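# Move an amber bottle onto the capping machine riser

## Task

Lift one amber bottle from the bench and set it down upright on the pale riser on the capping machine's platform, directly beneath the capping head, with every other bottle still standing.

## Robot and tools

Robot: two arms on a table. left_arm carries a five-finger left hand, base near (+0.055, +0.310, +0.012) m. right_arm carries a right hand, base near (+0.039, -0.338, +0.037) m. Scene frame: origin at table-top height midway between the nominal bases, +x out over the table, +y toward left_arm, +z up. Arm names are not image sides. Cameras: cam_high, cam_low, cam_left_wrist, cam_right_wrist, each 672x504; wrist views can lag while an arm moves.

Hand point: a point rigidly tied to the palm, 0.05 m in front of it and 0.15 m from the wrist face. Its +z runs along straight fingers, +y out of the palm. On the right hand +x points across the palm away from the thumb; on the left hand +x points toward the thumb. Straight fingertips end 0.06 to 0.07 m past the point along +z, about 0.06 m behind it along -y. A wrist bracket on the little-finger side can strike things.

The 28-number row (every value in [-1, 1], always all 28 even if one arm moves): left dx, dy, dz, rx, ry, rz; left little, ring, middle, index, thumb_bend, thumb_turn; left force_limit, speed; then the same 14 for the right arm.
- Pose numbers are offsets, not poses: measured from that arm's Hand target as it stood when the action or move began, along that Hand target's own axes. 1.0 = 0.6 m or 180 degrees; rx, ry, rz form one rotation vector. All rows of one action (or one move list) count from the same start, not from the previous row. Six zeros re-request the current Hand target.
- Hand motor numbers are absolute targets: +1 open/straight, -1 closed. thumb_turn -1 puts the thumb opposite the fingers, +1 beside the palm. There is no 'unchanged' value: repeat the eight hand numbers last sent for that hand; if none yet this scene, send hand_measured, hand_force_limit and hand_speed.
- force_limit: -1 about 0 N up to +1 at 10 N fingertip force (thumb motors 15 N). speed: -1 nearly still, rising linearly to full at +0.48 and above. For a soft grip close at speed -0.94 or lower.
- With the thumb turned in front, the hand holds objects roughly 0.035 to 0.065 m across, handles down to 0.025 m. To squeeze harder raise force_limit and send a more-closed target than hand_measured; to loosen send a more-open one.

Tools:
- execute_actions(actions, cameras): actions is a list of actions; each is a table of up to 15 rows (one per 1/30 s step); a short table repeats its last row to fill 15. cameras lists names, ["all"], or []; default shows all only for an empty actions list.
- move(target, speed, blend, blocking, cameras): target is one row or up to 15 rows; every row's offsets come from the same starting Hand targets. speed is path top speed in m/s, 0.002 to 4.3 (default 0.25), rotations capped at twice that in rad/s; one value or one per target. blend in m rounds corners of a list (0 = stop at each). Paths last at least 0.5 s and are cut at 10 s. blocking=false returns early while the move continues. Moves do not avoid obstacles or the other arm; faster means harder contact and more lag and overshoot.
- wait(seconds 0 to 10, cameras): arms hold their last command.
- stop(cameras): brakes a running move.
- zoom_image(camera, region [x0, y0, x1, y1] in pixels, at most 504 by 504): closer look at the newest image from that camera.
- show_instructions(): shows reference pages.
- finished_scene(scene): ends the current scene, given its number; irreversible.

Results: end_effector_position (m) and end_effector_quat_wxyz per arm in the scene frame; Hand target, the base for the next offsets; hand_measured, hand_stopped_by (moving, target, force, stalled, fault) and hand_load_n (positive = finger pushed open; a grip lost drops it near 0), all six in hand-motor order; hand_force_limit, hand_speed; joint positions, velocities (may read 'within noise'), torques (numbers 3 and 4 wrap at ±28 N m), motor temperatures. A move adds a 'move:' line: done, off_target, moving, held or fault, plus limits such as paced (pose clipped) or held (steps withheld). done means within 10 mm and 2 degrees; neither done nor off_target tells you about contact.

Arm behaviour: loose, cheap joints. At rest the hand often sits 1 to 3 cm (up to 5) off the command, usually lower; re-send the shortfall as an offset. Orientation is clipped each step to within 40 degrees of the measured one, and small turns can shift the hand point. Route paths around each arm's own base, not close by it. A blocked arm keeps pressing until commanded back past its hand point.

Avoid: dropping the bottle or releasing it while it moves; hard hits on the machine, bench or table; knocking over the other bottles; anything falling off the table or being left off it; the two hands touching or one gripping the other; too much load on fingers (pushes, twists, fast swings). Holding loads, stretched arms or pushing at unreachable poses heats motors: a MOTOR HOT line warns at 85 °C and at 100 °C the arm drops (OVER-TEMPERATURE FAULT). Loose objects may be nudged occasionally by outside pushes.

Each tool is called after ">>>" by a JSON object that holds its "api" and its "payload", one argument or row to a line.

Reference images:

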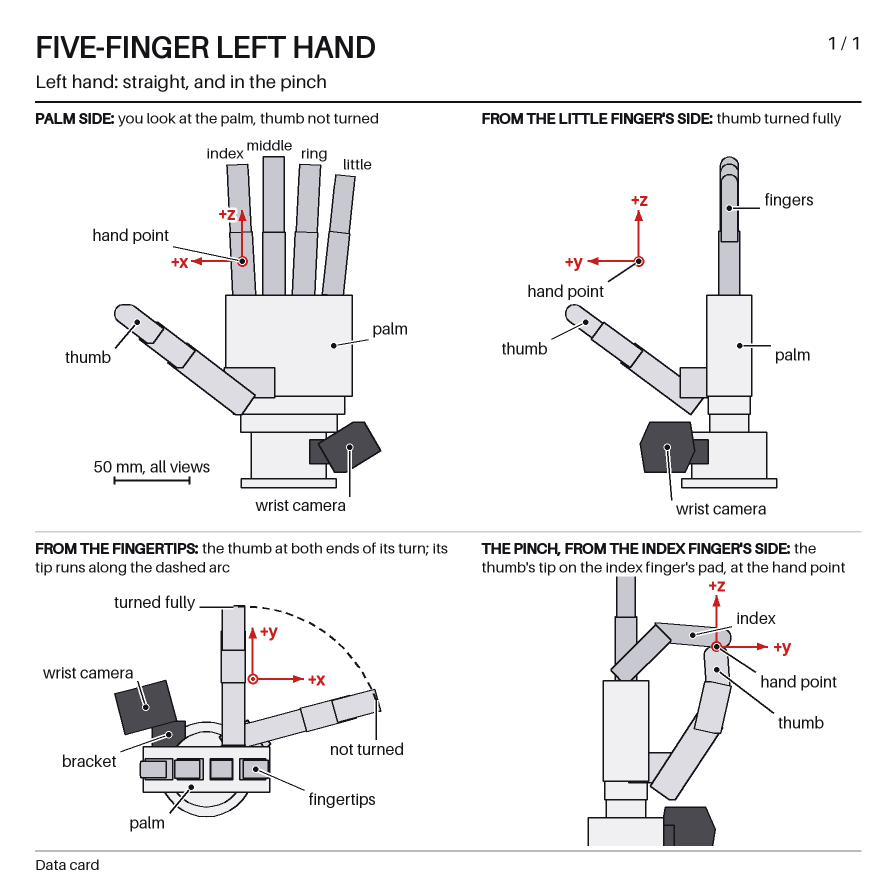

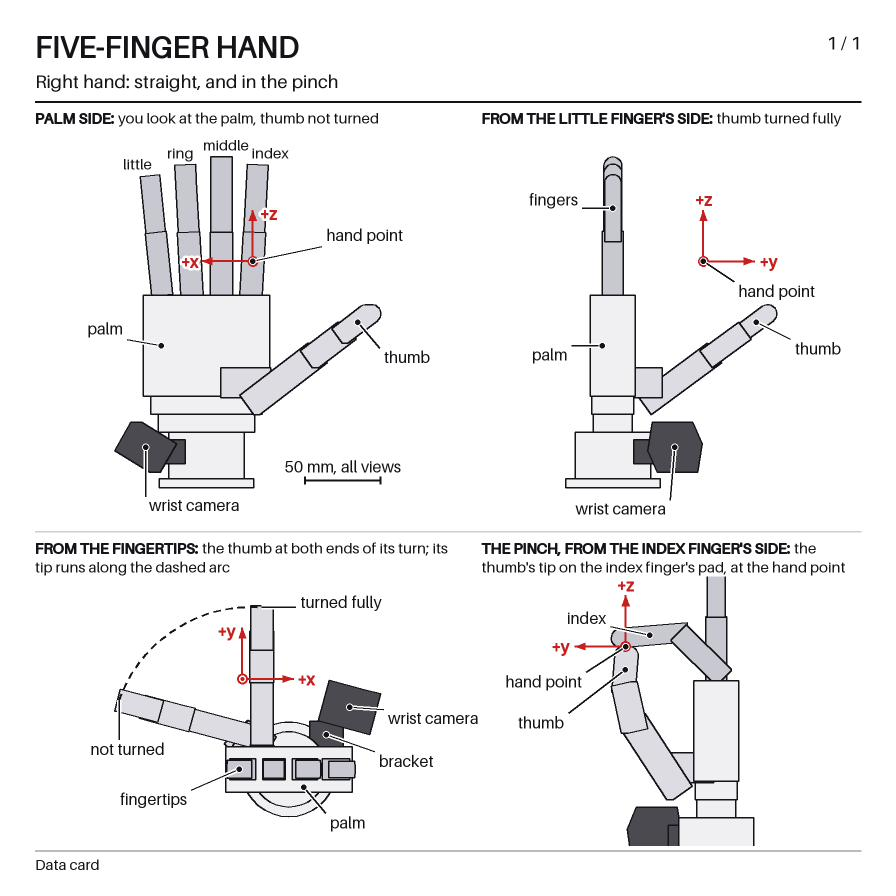

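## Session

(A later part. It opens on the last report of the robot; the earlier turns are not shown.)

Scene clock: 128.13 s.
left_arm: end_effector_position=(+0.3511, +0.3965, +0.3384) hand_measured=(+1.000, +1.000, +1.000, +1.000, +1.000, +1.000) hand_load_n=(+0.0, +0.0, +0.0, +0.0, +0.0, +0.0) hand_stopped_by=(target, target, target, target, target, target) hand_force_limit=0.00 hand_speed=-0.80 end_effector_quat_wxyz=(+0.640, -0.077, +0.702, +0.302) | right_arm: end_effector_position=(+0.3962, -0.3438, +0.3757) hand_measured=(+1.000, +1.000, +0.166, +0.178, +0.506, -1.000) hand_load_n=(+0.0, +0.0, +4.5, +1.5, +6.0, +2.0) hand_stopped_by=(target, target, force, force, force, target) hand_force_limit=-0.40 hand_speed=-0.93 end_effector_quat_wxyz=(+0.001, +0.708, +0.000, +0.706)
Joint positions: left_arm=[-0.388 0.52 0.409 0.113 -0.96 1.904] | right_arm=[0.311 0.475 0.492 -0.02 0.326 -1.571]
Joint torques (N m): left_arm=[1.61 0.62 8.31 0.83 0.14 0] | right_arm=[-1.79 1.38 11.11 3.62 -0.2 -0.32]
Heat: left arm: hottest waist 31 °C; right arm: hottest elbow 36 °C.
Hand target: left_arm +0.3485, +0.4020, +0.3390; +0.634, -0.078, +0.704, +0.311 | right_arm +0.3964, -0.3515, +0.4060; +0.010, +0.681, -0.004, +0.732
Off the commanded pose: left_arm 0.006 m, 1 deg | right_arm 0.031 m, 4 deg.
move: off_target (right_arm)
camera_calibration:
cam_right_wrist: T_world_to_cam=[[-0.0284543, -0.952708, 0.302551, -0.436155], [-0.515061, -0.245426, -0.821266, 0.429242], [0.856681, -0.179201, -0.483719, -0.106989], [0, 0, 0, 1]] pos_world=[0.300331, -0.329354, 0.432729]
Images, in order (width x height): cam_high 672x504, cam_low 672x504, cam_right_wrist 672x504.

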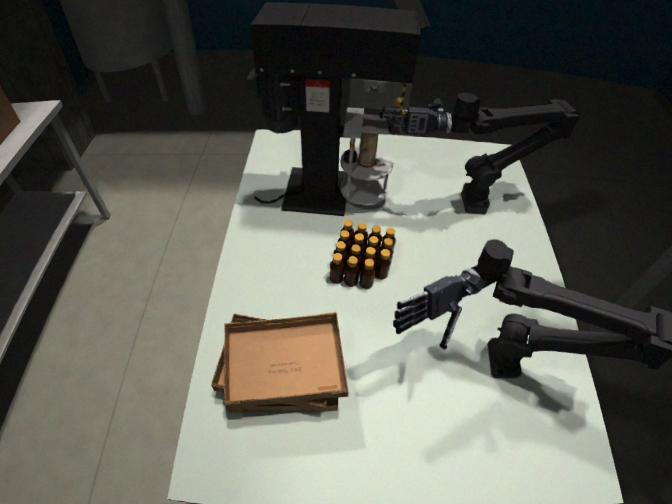

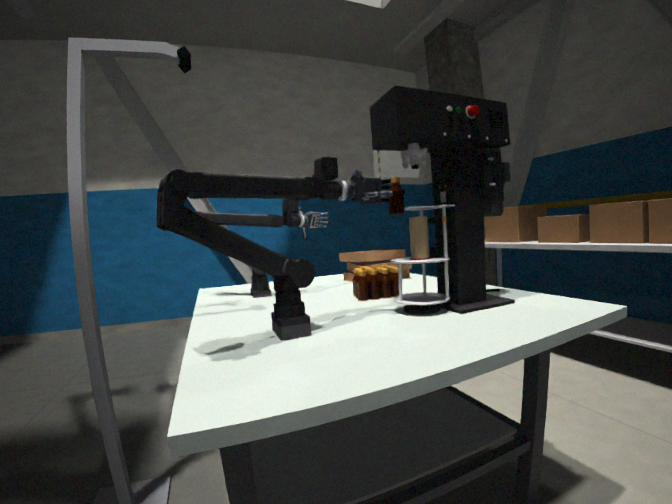

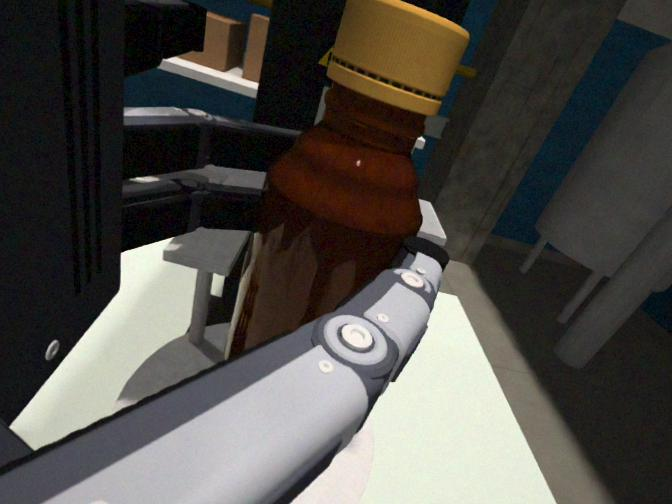

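>>> {"api": "move", "payload": {
  "target": [0,0,0,0,0,0,1,1,1,1,1,1,0,-0.8,-0.0077,-0.0067,0.0828,0,0,0,1,1,-0.1,-0.1,0.1,-1,-0.4,-0.93],
  "cameras": ["cam_low","cam_right_wrist","cam_high"],
  "speed": 0.05
}}

>>> {"api": "zoom_image", "payload": {
  "camera": "cam_low",
  "region": [365, 165, 465, 265]
}}

>>> {"api": "zoom_image", "payload": {
  "camera": "cam_right_wrist",
  "region": [110, 100, 480, 400]
}}

>>> {"api": "zoom_image", "payload": {
  "camera": "cam_high",
  "region": [350, 85, 410, 145]
}}

Scene clock: 135.80 s.
left_arm: end_effector_position=(+0.3511, +0.3965, +0.3384) hand_measured=(+1.000, +1.000, +1.000, +1.000, +1.000, +1.000) hand_load_n=(+0.0, +0.0, +0.0, +0.0, +0.0, +0.0) hand_stopped_by=(target, target, target, target, target, target) hand_force_limit=0.00 hand_speed=-0.80 end_effector_quat_wxyz=(+0.640, -0.077, +0.702, +0.302) | right_arm: end_effector_position=(+0.4356, -0.3443, +0.3553) hand_measured=(+1.000, +1.000, +0.166, +0.178, +0.506, -1.000) hand_load_n=(+0.0, +0.0, +4.0, +0.0, +6.0, +0.5) hand_stopped_by=(target, target, force, force, force, target) hand_force_limit=-0.40 hand_speed=-0.93 end_effector_quat_wxyz=(+0.008, +0.714, +0.000, +0.700)
Joint positions: left_arm=[-0.388 0.52 0.409 0.113 -0.96 1.904] | right_arm=[0.257 0.644 0.492 0.131 0.282 -1.575]
Joint torques (N m): left_arm=[1.79 0.67 8.32 0.8 0.15 -0.01] | right_arm=[-1.73 1.26 14.46 3.33 -0.35 -0.25]
Heat: left arm: hottest waist 31 °C; right arm: hottest elbow 37 °C.
Hand target: left_arm +0.3485, +0.4020, +0.3390; +0.634, -0.078, +0.704, +0.311 | right_arm +0.4464, -0.3485, +0.4050; +0.010, +0.681, -0.004, +0.732
Off the commanded pose: left_arm 0.006 m, 1 deg | right_arm 0.051 m, 5 deg.
move: off_target (right_arm)
camera_calibration:
cam_right_wrist: T_world_to_cam=[[-0.0317184, -0.949494, 0.312177, -0.430178], [-0.531826, -0.248416, -0.809599, 0.434807], [0.846259, -0.191703, -0.497087, -0.145627], [0, 0, 0, 1]] pos_world=[0.340835, -0.328355, 0.413922]
Images, in order (width x height): cam_high 672x504, cam_low 672x504, cam_right_wrist 672x504.

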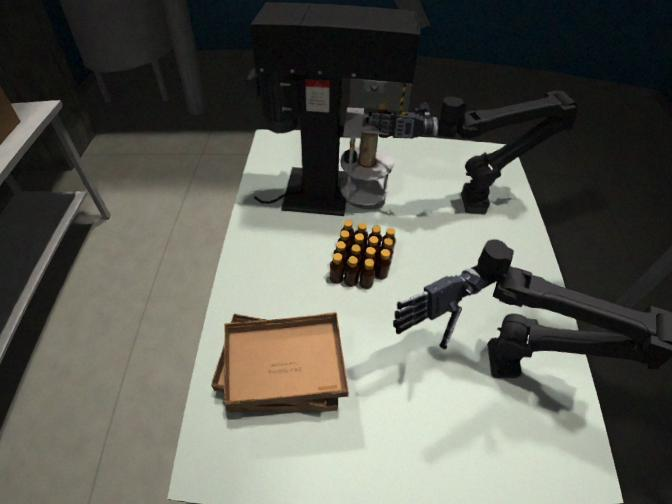

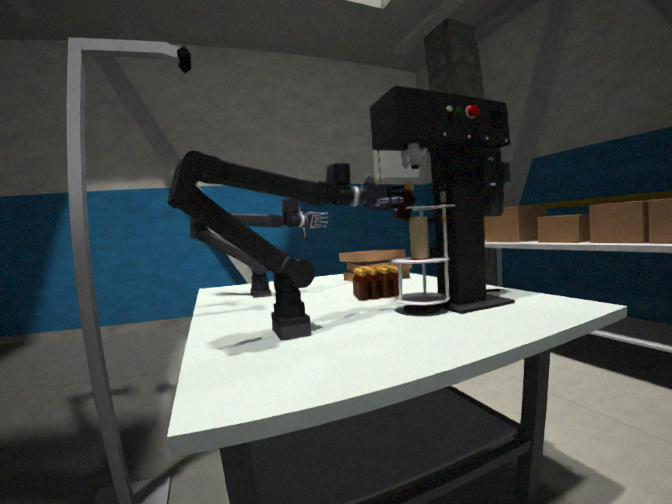

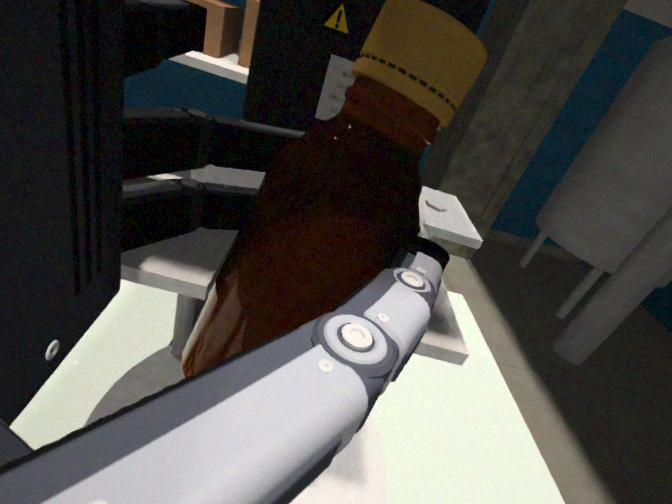

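Scaled by 5.040 from the camera's 672x504 image, which has a finer 960x720 frame.

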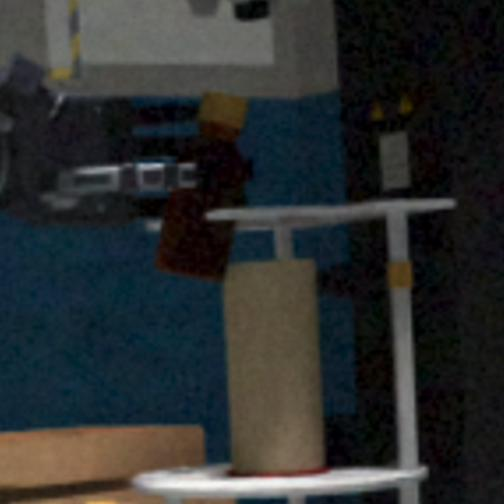

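Scaled by 1.362 from the camera's 672x504 image, which has a finer 960x720 frame.

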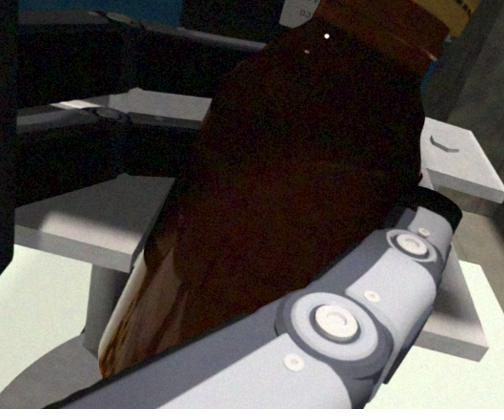

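Scaled by 8.400 from the camera's 672x504 image, which has a finer 960x720 frame.

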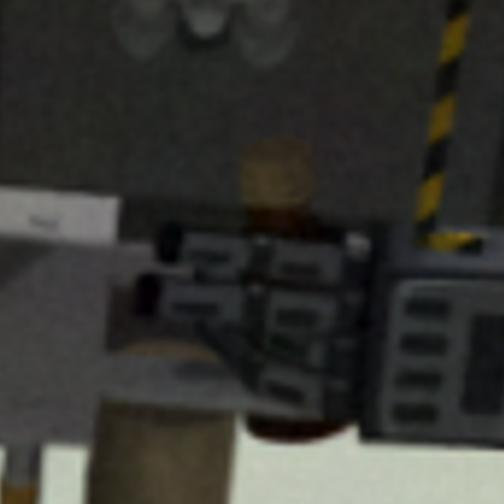

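>>> {"api": "move", "payload": {
  "target": [0,0,0,0,0,0,1,1,1,1,1,1,0,-0.8,0.0597,0.0008,-0.0157,0,0,0,1,1,-0.1,-0.1,0.1,-1,-0.4,-0.93],
  "cameras": ["cam_low","cam_right_wrist","cam_high"],
  "speed": 0.06
}}

>>> {"api": "zoom_image", "payload": {
  "camera": "cam_low",
  "region": [365, 165, 465, 265]
}}

>>> {"api": "zoom_image", "payload": {
  "camera": "cam_high",
  "region": [350, 85, 410, 145]
}}

Scene clock: 140.47 s.
left_arm: end_effector_position=(+0.3511, +0.3965, +0.3384) hand_measured=(+1.000, +1.000, +1.000, +1.000, +1.000, +1.000) hand_load_n=(+0.0, +0.0, -0.5, +0.0, +0.0, -0.5) hand_stopped_by=(target, target, target, target, target, target) hand_force_limit=0.00 hand_speed=-0.80 end_effector_quat_wxyz=(+0.640, -0.077, +0.702, +0.302) | right_arm: end_effector_position=(+0.4321, -0.3445, +0.3729) hand_measured=(+1.000, +1.000, +0.166, +0.178, +0.506, -1.000) hand_load_n=(+0.0, +0.0, +4.5, +0.0, +4.5, +2.0) hand_stopped_by=(target, target, force, force, force, target) hand_force_limit=-0.40 hand_speed=-0.93 end_effector_quat_wxyz=(+0.008, +0.721, +0.004, +0.693)
Joint positions: left_arm=[-0.388 0.52 0.409 0.113 -0.96 1.904] | right_arm=[0.257 0.621 0.544 0.036 0.277 -1.577]
Joint torques (N m): left_arm=[1.79 0.62 8.34 0.83 0.15 -0.01] | right_arm=[-0.73 -0.79 16.36 2.13 0.14 -0.25]
Heat: left arm: hottest waist 31 °C; right arm: hottest elbow 37 °C.
Hand target: left_arm +0.3485, +0.4020, +0.3390; +0.634, -0.078, +0.704, +0.311 | right_arm +0.4344, -0.3485, +0.4400; +0.010, +0.681, -0.004, +0.732
Off the commanded pose: left_arm 0.006 m, 1 deg | right_arm 0.067 m, 6 deg.
move: off_target (right_arm)
camera_calibration:
cam_right_wrist: T_world_to_cam=[[-0.0212014, -0.947512, 0.319017, -0.442433], [-0.546154, -0.256294, -0.797514, 0.4461], [0.837416, -0.191141, -0.512054, -0.124396], [0, 0, 0, 1]] pos_world=[0.338431, -0.328656, 0.433217]
Images, in order (width x height): cam_high 672x504, cam_low 672x504, cam_right_wrist 672x504.

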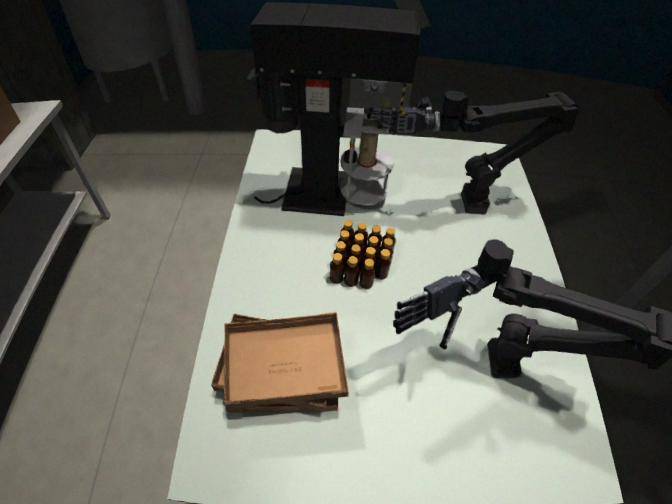

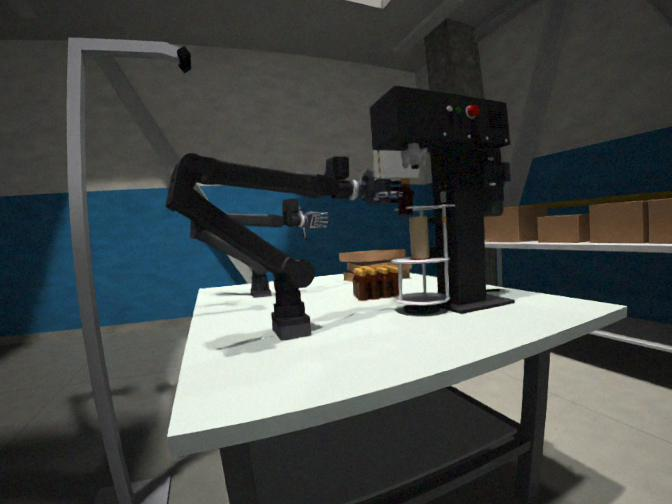

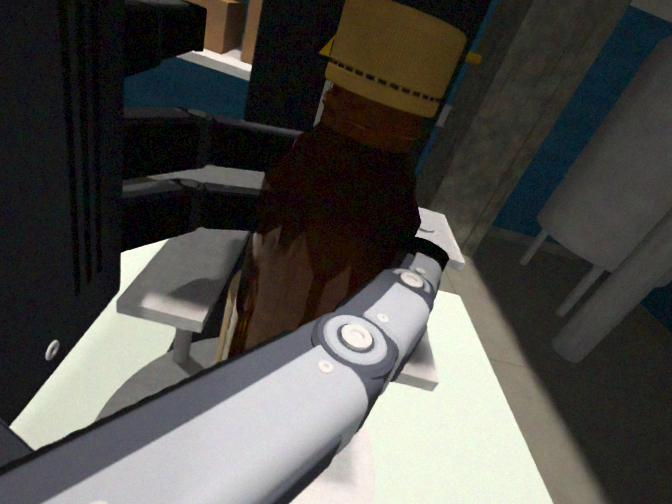

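Scaled by 5.040 from the camera's 672x504 image, which has a finer 960x720 frame.

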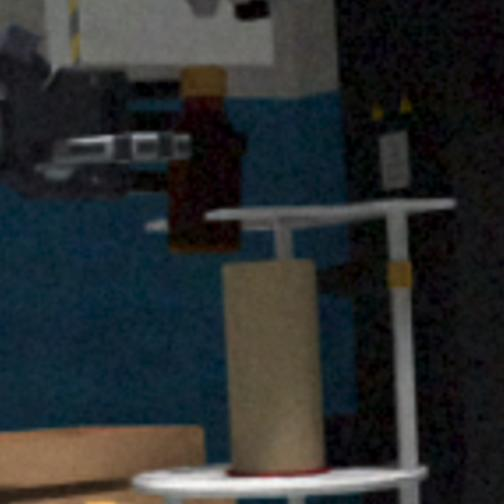

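Scaled by 8.400 from the camera's 672x504 image, which has a finer 960x720 frame.

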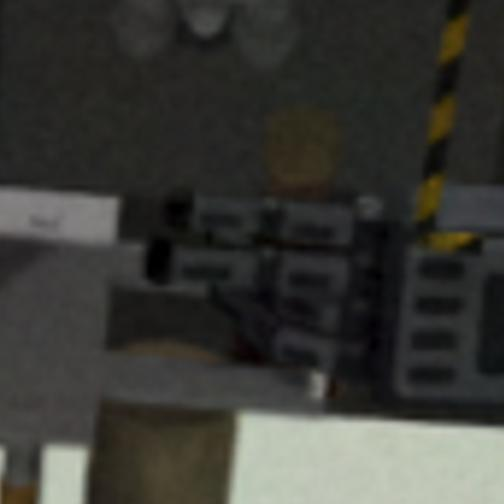

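>>> {"api": "zoom_image", "payload": {
  "camera": "cam_right_wrist",
  "region": [100, 180, 480, 420]
}}

Scaled by 1.326 from the camera's 672x504 image, which has a finer 960x720 frame.

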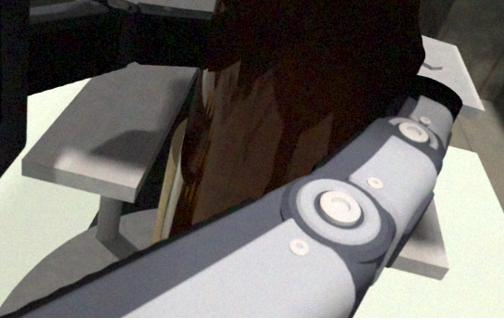

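>>> {"api": "move", "payload": {
  "target": [0,0,0,0,0,0,1,1,1,1,1,1,0,-0.8,0.0207,-0.0072,0.038,0,0.0083,0.0044,1,1,-0.1,-0.15,0.1,-1,-0.4,-0.93],
  "cameras": ["cam_low","cam_right_wrist","cam_high"],
  "speed": 0.05
}}

>>> {"api": "zoom_image", "payload": {
  "camera": "cam_low",
  "region": [365, 165, 465, 265]
}}

>>> {"api": "zoom_image", "payload": {
  "camera": "cam_high",
  "region": [350, 85, 410, 145]
}}

>>> {"api": "zoom_image", "payload": {
  "camera": "cam_right_wrist",
  "region": [60, 180, 480, 460]
}}

Scene clock: 145.33 s.
left_arm: end_effector_position=(+0.3511, +0.3965, +0.3384) hand_measured=(+1.000, +1.000, +1.000, +1.000, +1.000, +1.000) hand_load_n=(+0.5, +0.0, +0.0, +0.0, +0.0, +0.0) hand_stopped_by=(target, target, target, target, target, target) hand_force_limit=0.00 hand_speed=-0.80 end_effector_quat_wxyz=(+0.640, -0.077, +0.702, +0.302) | right_arm: end_effector_position=(+0.4460, -0.3406, +0.3820) hand_measured=(+1.000, +1.000, +0.166, +0.166, +0.506, -1.000) hand_load_n=(+0.0, +0.0, +3.0, +4.5, +7.0, +1.0) hand_stopped_by=(target, target, force, force, force, target) hand_force_limit=-0.40 hand_speed=-0.93 end_effector_quat_wxyz=(+0.008, +0.720, +0.004, +0.694)
Joint positions: left_arm=[-0.388 0.52 0.409 0.113 -0.96 1.904] | right_arm=[0.257 0.673 0.582 0.053 0.277 -1.577]
Joint torques (N m): left_arm=[1.85 0.56 8.31 0.8 0.15 -0.01] | right_arm=[-1.2 -0.09 16.5 3.66 -0.17 -0.18]
Heat: left arm: hottest waist 31 °C; right arm: hottest elbow 37 °C.
Hand target: left_arm +0.3485, +0.4020, +0.3390; +0.634, -0.078, +0.704, +0.311 | right_arm +0.4563, -0.3445, +0.4540; +0.005, +0.671, -0.009, +0.741
Off the commanded pose: left_arm 0.006 m, 1 deg | right_arm 0.073 m, 8 deg.
move: off_target (right_arm)
camera_calibration:
cam_right_wrist: T_world_to_cam=[[-0.0221926, -0.947776, 0.318163, -0.440741], [-0.543756, -0.255612, -0.79937, 0.461852], [0.83895, -0.190743, -0.509686, -0.132043], [0, 0, 0, 1]] pos_world=[0.352131, -0.324856, 0.442118]
Images, in order (width x height): cam_high 672x504, cam_low 672x504, cam_right_wrist 672x504.

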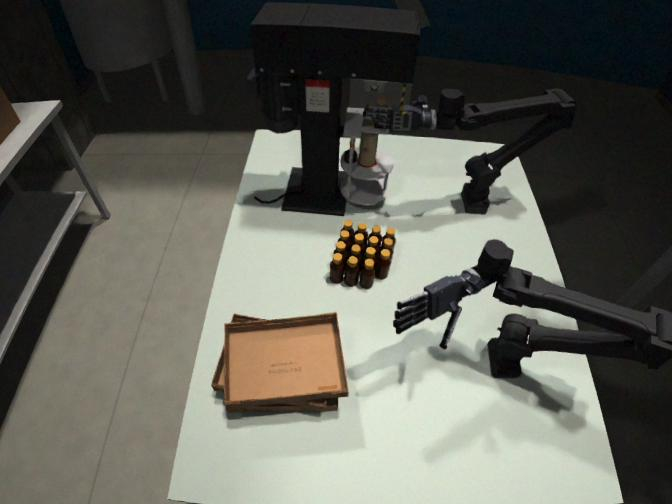

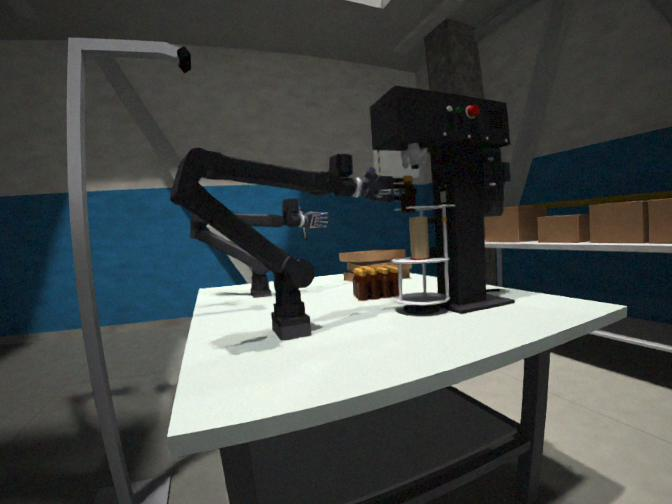

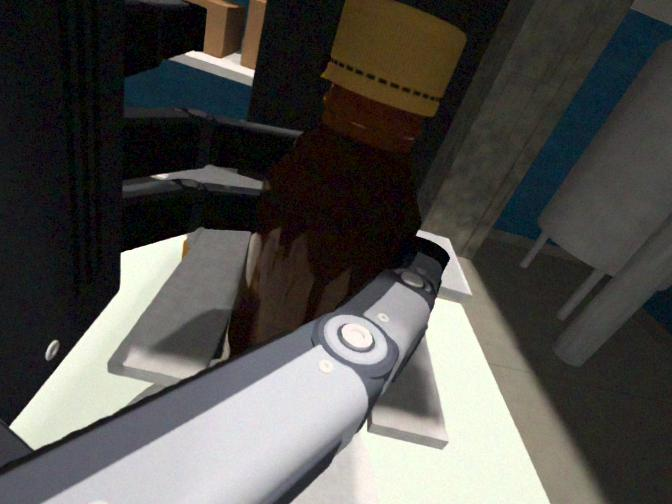

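Scaled by 5.040 from the camera's 672x504 image, which has a finer 960x720 frame.

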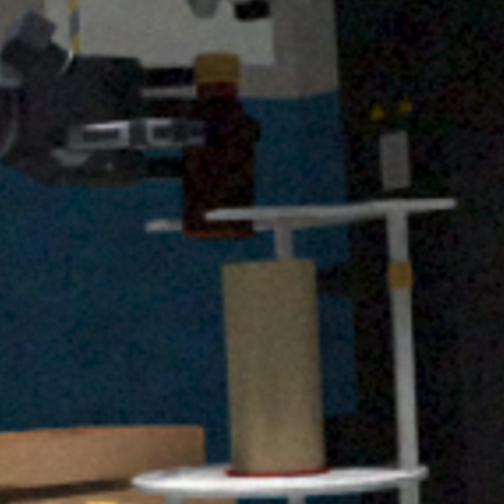

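Scaled by 8.400 from the camera's 672x504 image, which has a finer 960x720 frame.

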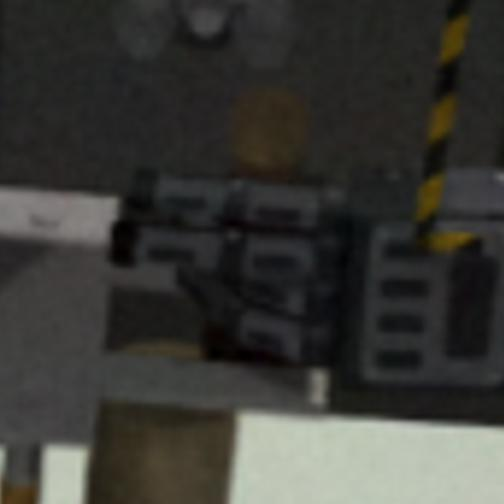

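Scaled by 1.200 from the camera's 672x504 image, which has a finer 960x720 frame.

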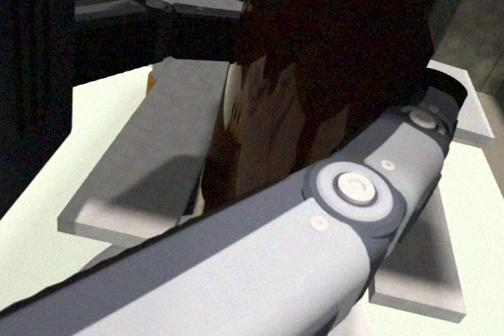

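>>> {"api": "move", "payload": {
  "target": [0,0,0,0,0,0,1,1,1,1,1,1,0,-0.8,-0.0035,-0.001,0.0532,0,0,0,1,1,-0.1,-0.15,0.1,-1,-0.4,-0.93],
  "cameras": ["cam_low","cam_right_wrist","cam_high"],
  "speed": 0.05
}}

>>> {"api": "zoom_image", "payload": {
  "camera": "cam_low",
  "region": [365, 165, 465, 265]
}}

>>> {"api": "zoom_image", "payload": {
  "camera": "cam_high",
  "region": [350, 85, 410, 145]
}}

>>> {"api": "zoom_image", "payload": {
  "camera": "cam_right_wrist",
  "region": [60, 180, 480, 500]
}}

Scene clock: 148.90 s.
left_arm: end_effector_position=(+0.3511, +0.3965, +0.3384) hand_measured=(+1.000, +1.000, +1.000, +1.000, +1.000, +1.000) hand_load_n=(+0.0, +0.0, +0.0, +0.0, +0.0, +0.0) hand_stopped_by=(target, target, target, target, target, target) hand_force_limit=0.00 hand_speed=-0.80 end_effector_quat_wxyz=(+0.640, -0.077, +0.702, +0.302) | right_arm: end_effector_position=(+0.4748, -0.3419, +0.3822) hand_measured=(+1.000, +1.000, +0.166, +0.166, +0.506, -1.000) hand_load_n=(+0.0, +0.0, +2.5, +4.0, +6.5, +0.5) hand_stopped_by=(target, target, force, force, force, target) hand_force_limit=-0.40 hand_speed=-0.93 end_effector_quat_wxyz=(+0.011, +0.721, +0.001, +0.693)
Joint positions: left_arm=[-0.388 0.52 0.409 0.113 -0.96 1.904] | right_arm=[0.227 0.777 0.624 0.112 0.254 -1.577]
Joint torques (N m): left_arm=[1.73 0.56 8.31 0.83 0.15 -0.01] | right_arm=[-1.55 -1.14 16.53 3.73 -0.27 -0.15]
Heat: left arm: hottest waist 31 °C; right arm: hottest elbow 37 °C.
Hand target: left_arm +0.3485, +0.4020, +0.3390; +0.634, -0.078, +0.704, +0.311 | right_arm +0.4883, -0.3445, +0.4551; +0.005, +0.671, -0.009, +0.741
Off the commanded pose: left_arm 0.006 m, 1 deg | right_arm 0.074 m, 8 deg.
move: off_target (right_arm)
camera_calibration:
cam_right_wrist: T_world_to_cam=[[-0.028407, -0.947615, 0.31815, -0.438361], [-0.548292, -0.251354, -0.797619, 0.480239], [0.835804, -0.197097, -0.512429, -0.156109], [0, 0, 0, 1]] pos_world=[0.381336, -0.325456, 0.442518]
Images, in order (width x height): cam_high 672x504, cam_low 672x504, cam_right_wrist 672x504.

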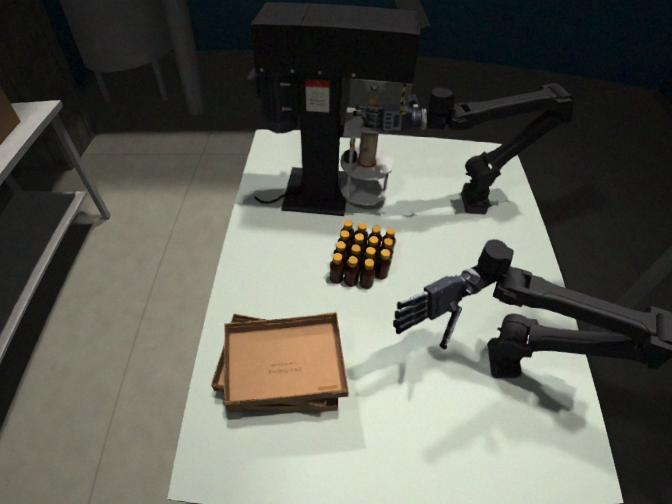

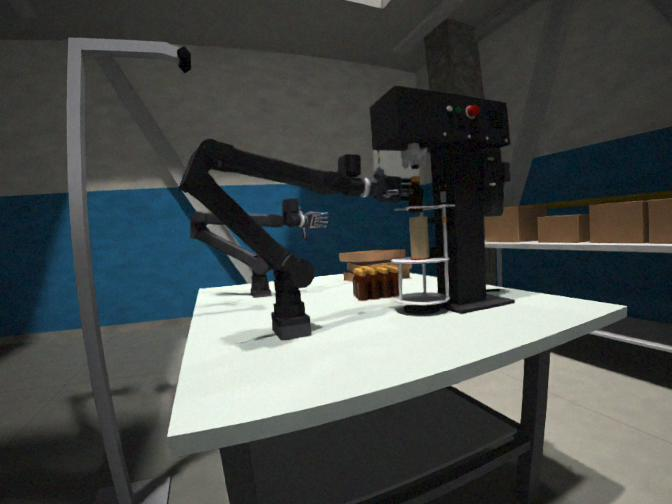

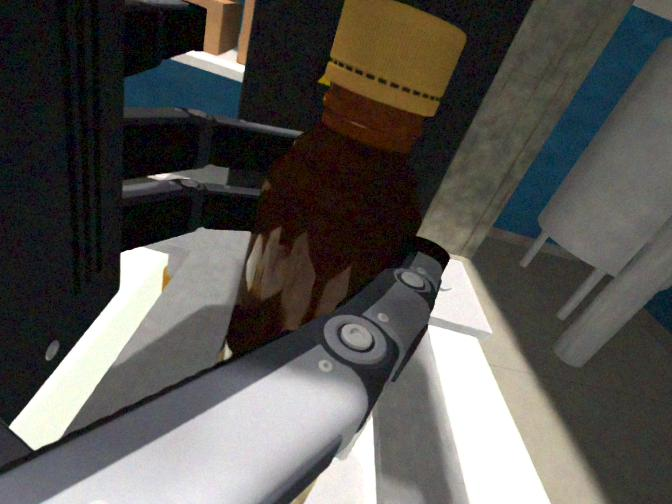

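Scaled by 5.040 from the camera's 672x504 image, which has a finer 960x720 frame.

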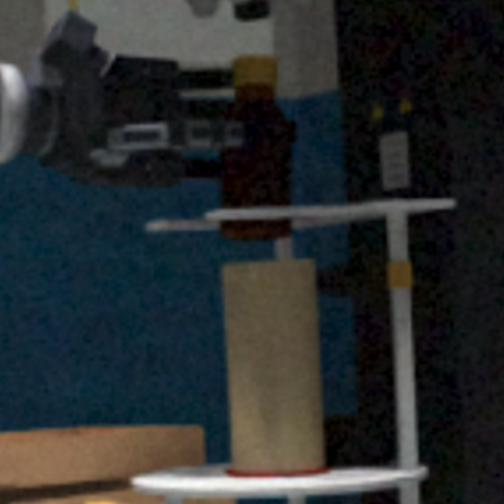

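Scaled by 8.400 from the camera's 672x504 image, which has a finer 960x720 frame.

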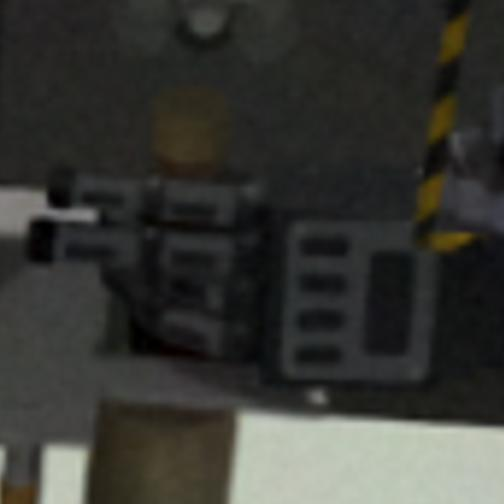

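Scaled by 1.200 from the camera's 672x504 image, which has a finer 960x720 frame.

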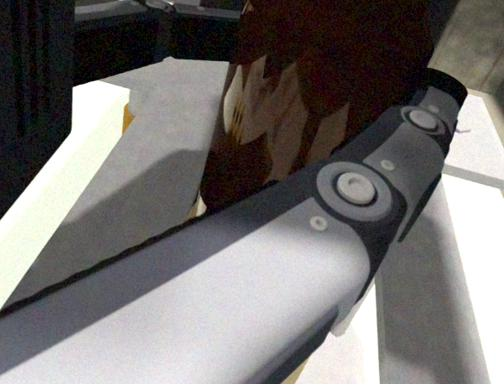

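>>> {"api": "move", "payload": {
  "target": [0,0,0,0,0,0,1,1,1,1,1,1,0,-0.8,-0.0203,0,0.003,0,0.0083,0,1,1,-0.1,-0.15,0.1,-1,-0.4,-0.93],
  "cameras": ["cam_low","cam_right_wrist","cam_high"],
  "speed": 0.04
}}

>>> {"api": "zoom_image", "payload": {
  "camera": "cam_low",
  "region": [365, 165, 465, 265]
}}

Scene clock: 151.90 s.
left_arm: end_effector_position=(+0.3511, +0.3965, +0.3384) hand_measured=(+1.000, +1.000, +1.000, +1.000, +1.000, +1.000) hand_load_n=(+0.0, +0.0, +0.0, +0.0, +0.0, +0.0) hand_stopped_by=(target, target, target, target, target, target) hand_force_limit=0.00 hand_speed=-0.80 end_effector_quat_wxyz=(+0.640, -0.077, +0.702, +0.302) | right_arm: end_effector_position=(+0.4834, -0.3440, +0.3935) hand_measured=(+1.000, +1.000, +0.166, +0.166, +0.506, -1.000) hand_load_n=(+0.0, +0.0, +3.5, +0.0, +6.0, +0.0) hand_stopped_by=(target, target, force, force, force, target) hand_force_limit=-0.40 hand_speed=-0.93 end_effector_quat_wxyz=(+0.008, +0.700, -0.007, +0.714)
Joint positions: left_arm=[-0.388 0.52 0.409 0.113 -0.96 1.904] | right_arm=[0.216 0.803 0.624 0.201 0.251 -1.577]
Joint torques (N m): left_arm=[1.85 0.62 8.28 0.79 0.15 0] | right_arm=[-1.49 -1.14 13.57 3.82 -0.38 -0.21]
Heat: left arm: hottest waist 31 °C; right arm: hottest elbow 38 °C.
Hand target: left_arm +0.3485, +0.4020, +0.3390; +0.634, -0.078, +0.704, +0.311 | right_arm +0.4913, -0.3445, +0.4431; +0.005, +0.662, -0.009, +0.750
Off the commanded pose: left_arm 0.006 m, 1 deg | right_arm 0.050 m, 6 deg.
move: off_target (right_arm)
camera_calibration:
cam_right_wrist: T_world_to_cam=[[-0.0547052, -0.951826, 0.301721, -0.425995], [-0.500291, -0.23538, -0.83325, 0.489832], [0.864128, -0.196531, -0.463313, -0.190702], [0, 0, 0, 1]] pos_world=[0.386545, -0.327655, 0.44833]
Images, in order (width x height): cam_high 672x504, cam_low 672x504, cam_right_wrist 672x504.

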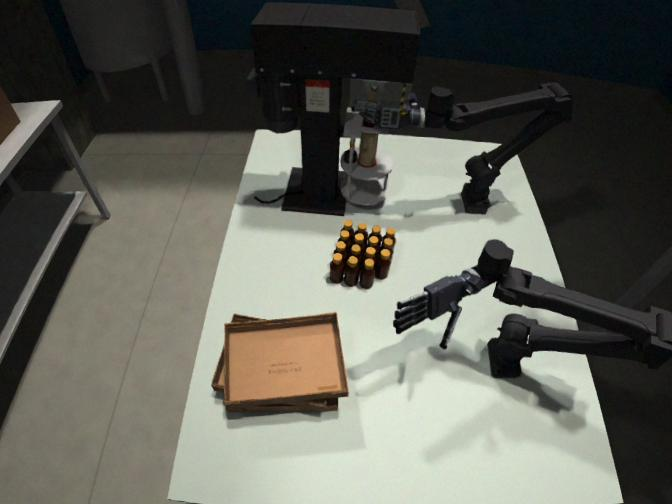

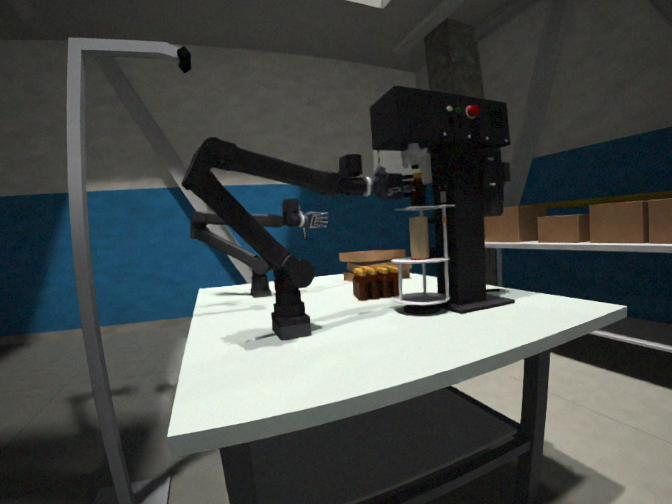

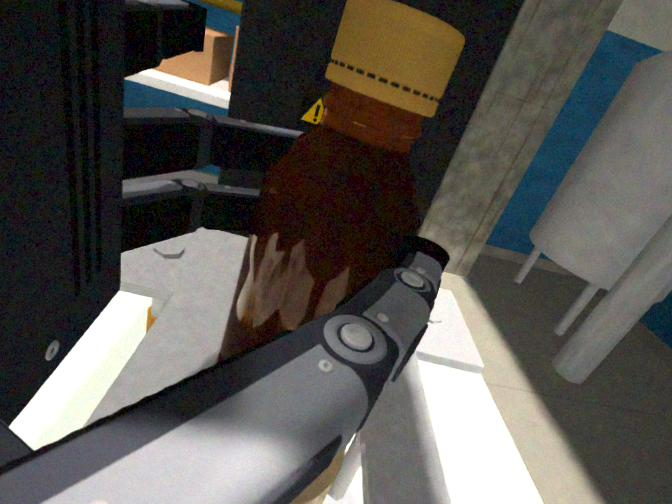

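Scaled by 5.040 from the camera's 672x504 image, which has a finer 960x720 frame.

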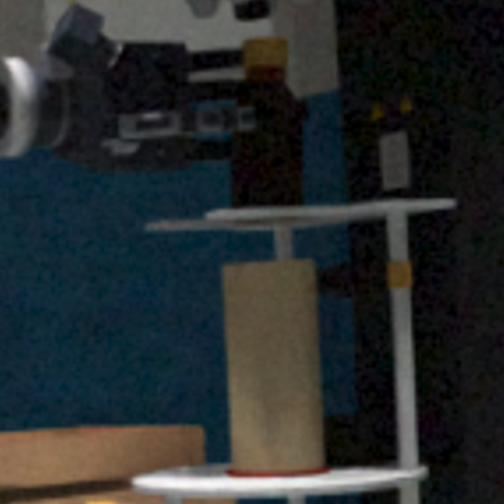

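>>> {"api": "zoom_image", "payload": {
  "camera": "cam_high",
  "region": [350, 85, 410, 145]
}}

>>> {"api": "zoom_image", "payload": {
  "camera": "cam_right_wrist",
  "region": [60, 180, 500, 500]
}}

Scaled by 8.400 from the camera's 672x504 image, which has a finer 960x720 frame.

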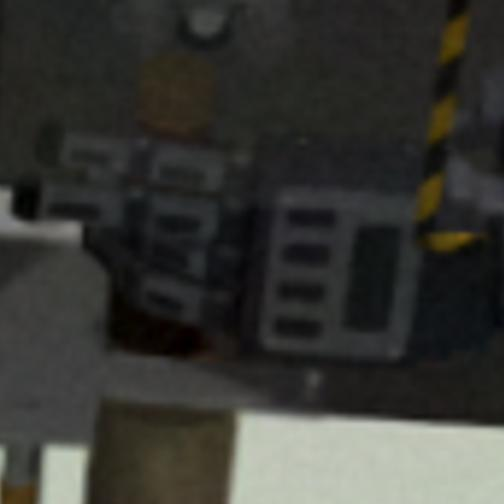

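Scaled by 1.145 from the camera's 672x504 image, which has a finer 960x720 frame.

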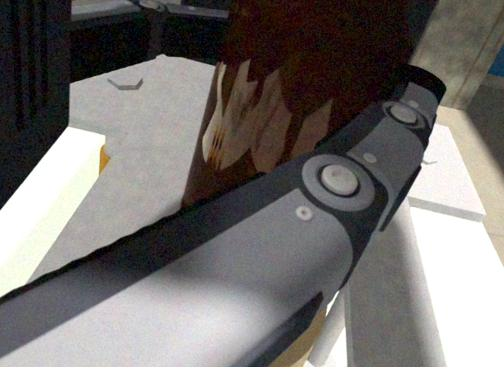

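>>> {"api": "move", "payload": {
  "target": [0,0,0,0,0,0,1,1,1,1,1,1,0,-0.8,-0.0235,0,-0.013,0,0,0,1,1,-0.1,-0.15,0.1,-1,-0.4,-0.93],
  "cameras": ["cam_low"],
  "speed": 0.04
}}

>>> {"api": "zoom_image", "payload": {
  "camera": "cam_low",
  "region": [365, 165, 465, 265]
}}

Scene clock: 155.87 s.
left_arm: end_effector_position=(+0.3511, +0.3965, +0.3384) hand_measured=(+1.000, +1.000, +1.000, +1.000, +1.000, +1.000) hand_load_n=(+0.0, +0.0, +0.5, +0.0, +0.0, +0.0) hand_stopped_by=(target, target, target, target, target, target) hand_force_limit=0.00 hand_speed=-0.80 end_effector_quat_wxyz=(+0.640, -0.077, +0.702, +0.302) | right_arm: end_effector_position=(+0.4832, -0.3441, +0.3948) hand_measured=(+1.000, +1.000, +0.166, +0.166, +0.506, -1.000) hand_load_n=(+0.0, +0.0, +3.5, +0.0, +6.0, +0.5) hand_stopped_by=(target, target, force, force, force, target) hand_force_limit=-0.40 hand_speed=-0.93 end_effector_quat_wxyz=(+0.006, +0.692, -0.009, +0.722)
Joint positions: left_arm=[-0.388 0.52 0.409 0.113 -0.96 1.904] | right_arm=[0.216 0.803 0.613 0.234 0.251 -1.577]
Joint torques (N m): left_arm=[1.73 0.44 8.29 0.83 0.15 -0.02] | right_arm=[-1.32 -1.67 11.08 3.84 -0.21 -0.2]
Heat: left arm: hottest waist 31 °C; right arm: hottest elbow 38 °C.
Hand target: left_arm +0.3485, +0.4020, +0.3390; +0.634, -0.078, +0.704, +0.311 | right_arm +0.4853, -0.3442, +0.4282; +0.005, +0.662, -0.009, +0.750
Off the commanded pose: left_arm 0.006 m, 1 deg | right_arm 0.033 m, 5 deg.
move: off_target (right_arm)
Images, in order (width x height): cam_low 672x504.

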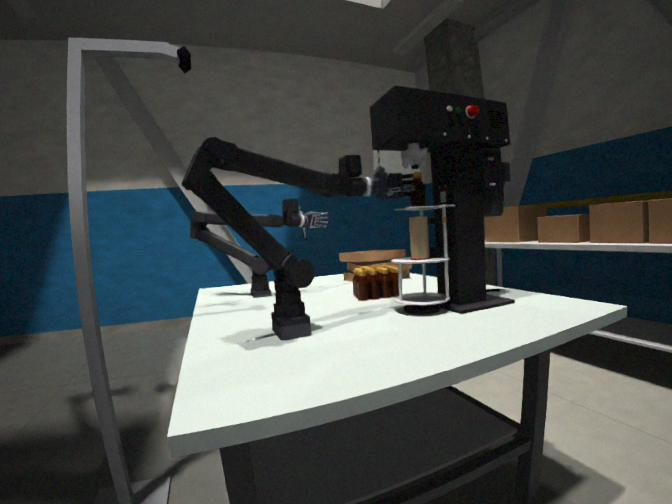

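Scaled by 5.040 from the camera's 672x504 image, which has a finer 960x720 frame.

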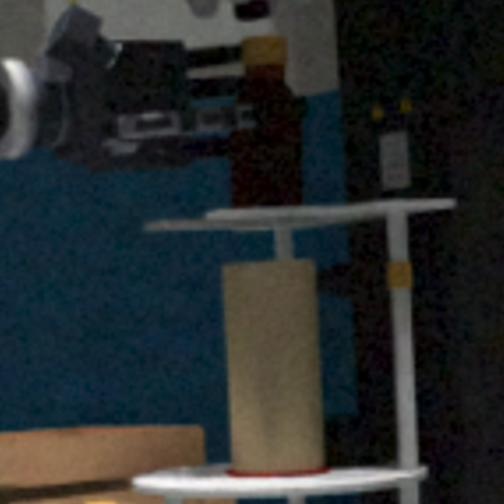

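>>> {"api": "move", "payload": {
  "target": [0,0,0,0,0,0,1,1,1,1,1,1,0,-0.8,-0.0235,0,-0.012,0,-0.0139,0,1,1,-0.1,-0.15,0.1,-1,-0.4,-0.93],
  "cameras": ["cam_low"],
  "speed": 0.04
}}

>>> {"api": "zoom_image", "payload": {
  "camera": "cam_low",
  "region": [365, 165, 465, 265]
}}

Scene clock: 157.87 s.
left_arm: end_effector_position=(+0.3511, +0.3965, +0.3384) hand_measured=(+1.000, +1.000, +1.000, +1.000, +1.000, +1.000) hand_load_n=(+0.0, +0.0, +0.0, +0.0, +0.0, +0.0) hand_stopped_by=(target, target, target, target, target, target) hand_force_limit=0.00 hand_speed=-0.80 end_effector_quat_wxyz=(+0.640, -0.077, +0.702, +0.302) | right_arm: end_effector_position=(+0.4820, -0.3444, +0.3868) hand_measured=(+1.000, +1.000, +0.166, +0.166, +0.506, -1.000) hand_load_n=(+0.0, +0.0, +4.5, +0.5, +5.0, +2.5) hand_stopped_by=(target, target, force, force, force, target) hand_force_limit=-0.40 hand_speed=-0.93 end_effector_quat_wxyz=(+0.007, +0.697, -0.008, +0.717)
Joint positions: left_arm=[-0.388 0.52 0.409 0.113 -0.96 1.904] | right_arm=[0.216 0.803 0.601 0.232 0.251 -1.577]
Joint torques (N m): left_arm=[1.79 0.67 8.32 0.8 0.15 -0.01] | right_arm=[-0.97 -2.73 10.95 2.14 -0.03 -0.09]
Heat: left arm: hottest waist 31 °C; right arm: hottest elbow 38 °C.
Hand target: left_arm +0.3485, +0.4020, +0.3390; +0.634, -0.078, +0.704, +0.311 | right_arm +0.4799, -0.3440, +0.4133; +0.004, +0.678, -0.009, +0.735
Off the commanded pose: left_arm 0.006 m, 1 deg | right_arm 0.027 m, 3 deg.
move: off_target (right_arm)
Images, in order (width x height): cam_low 672x504.

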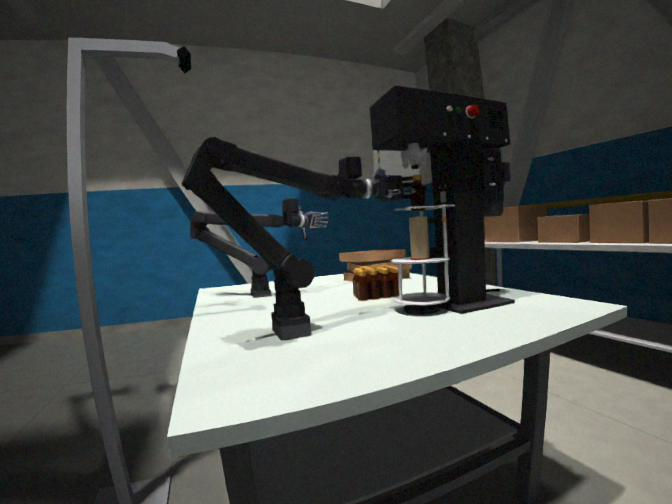

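Scaled by 5.040 from the camera's 672x504 image, which has a finer 960x720 frame.

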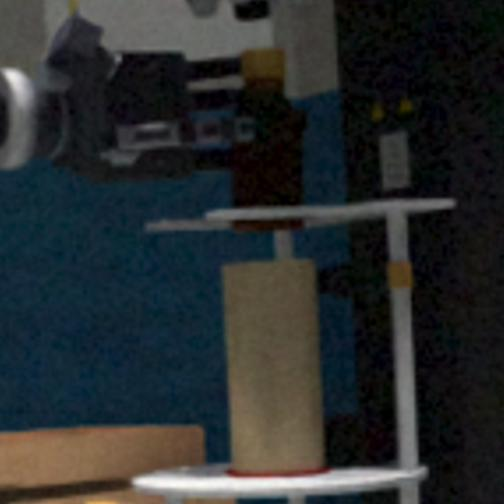

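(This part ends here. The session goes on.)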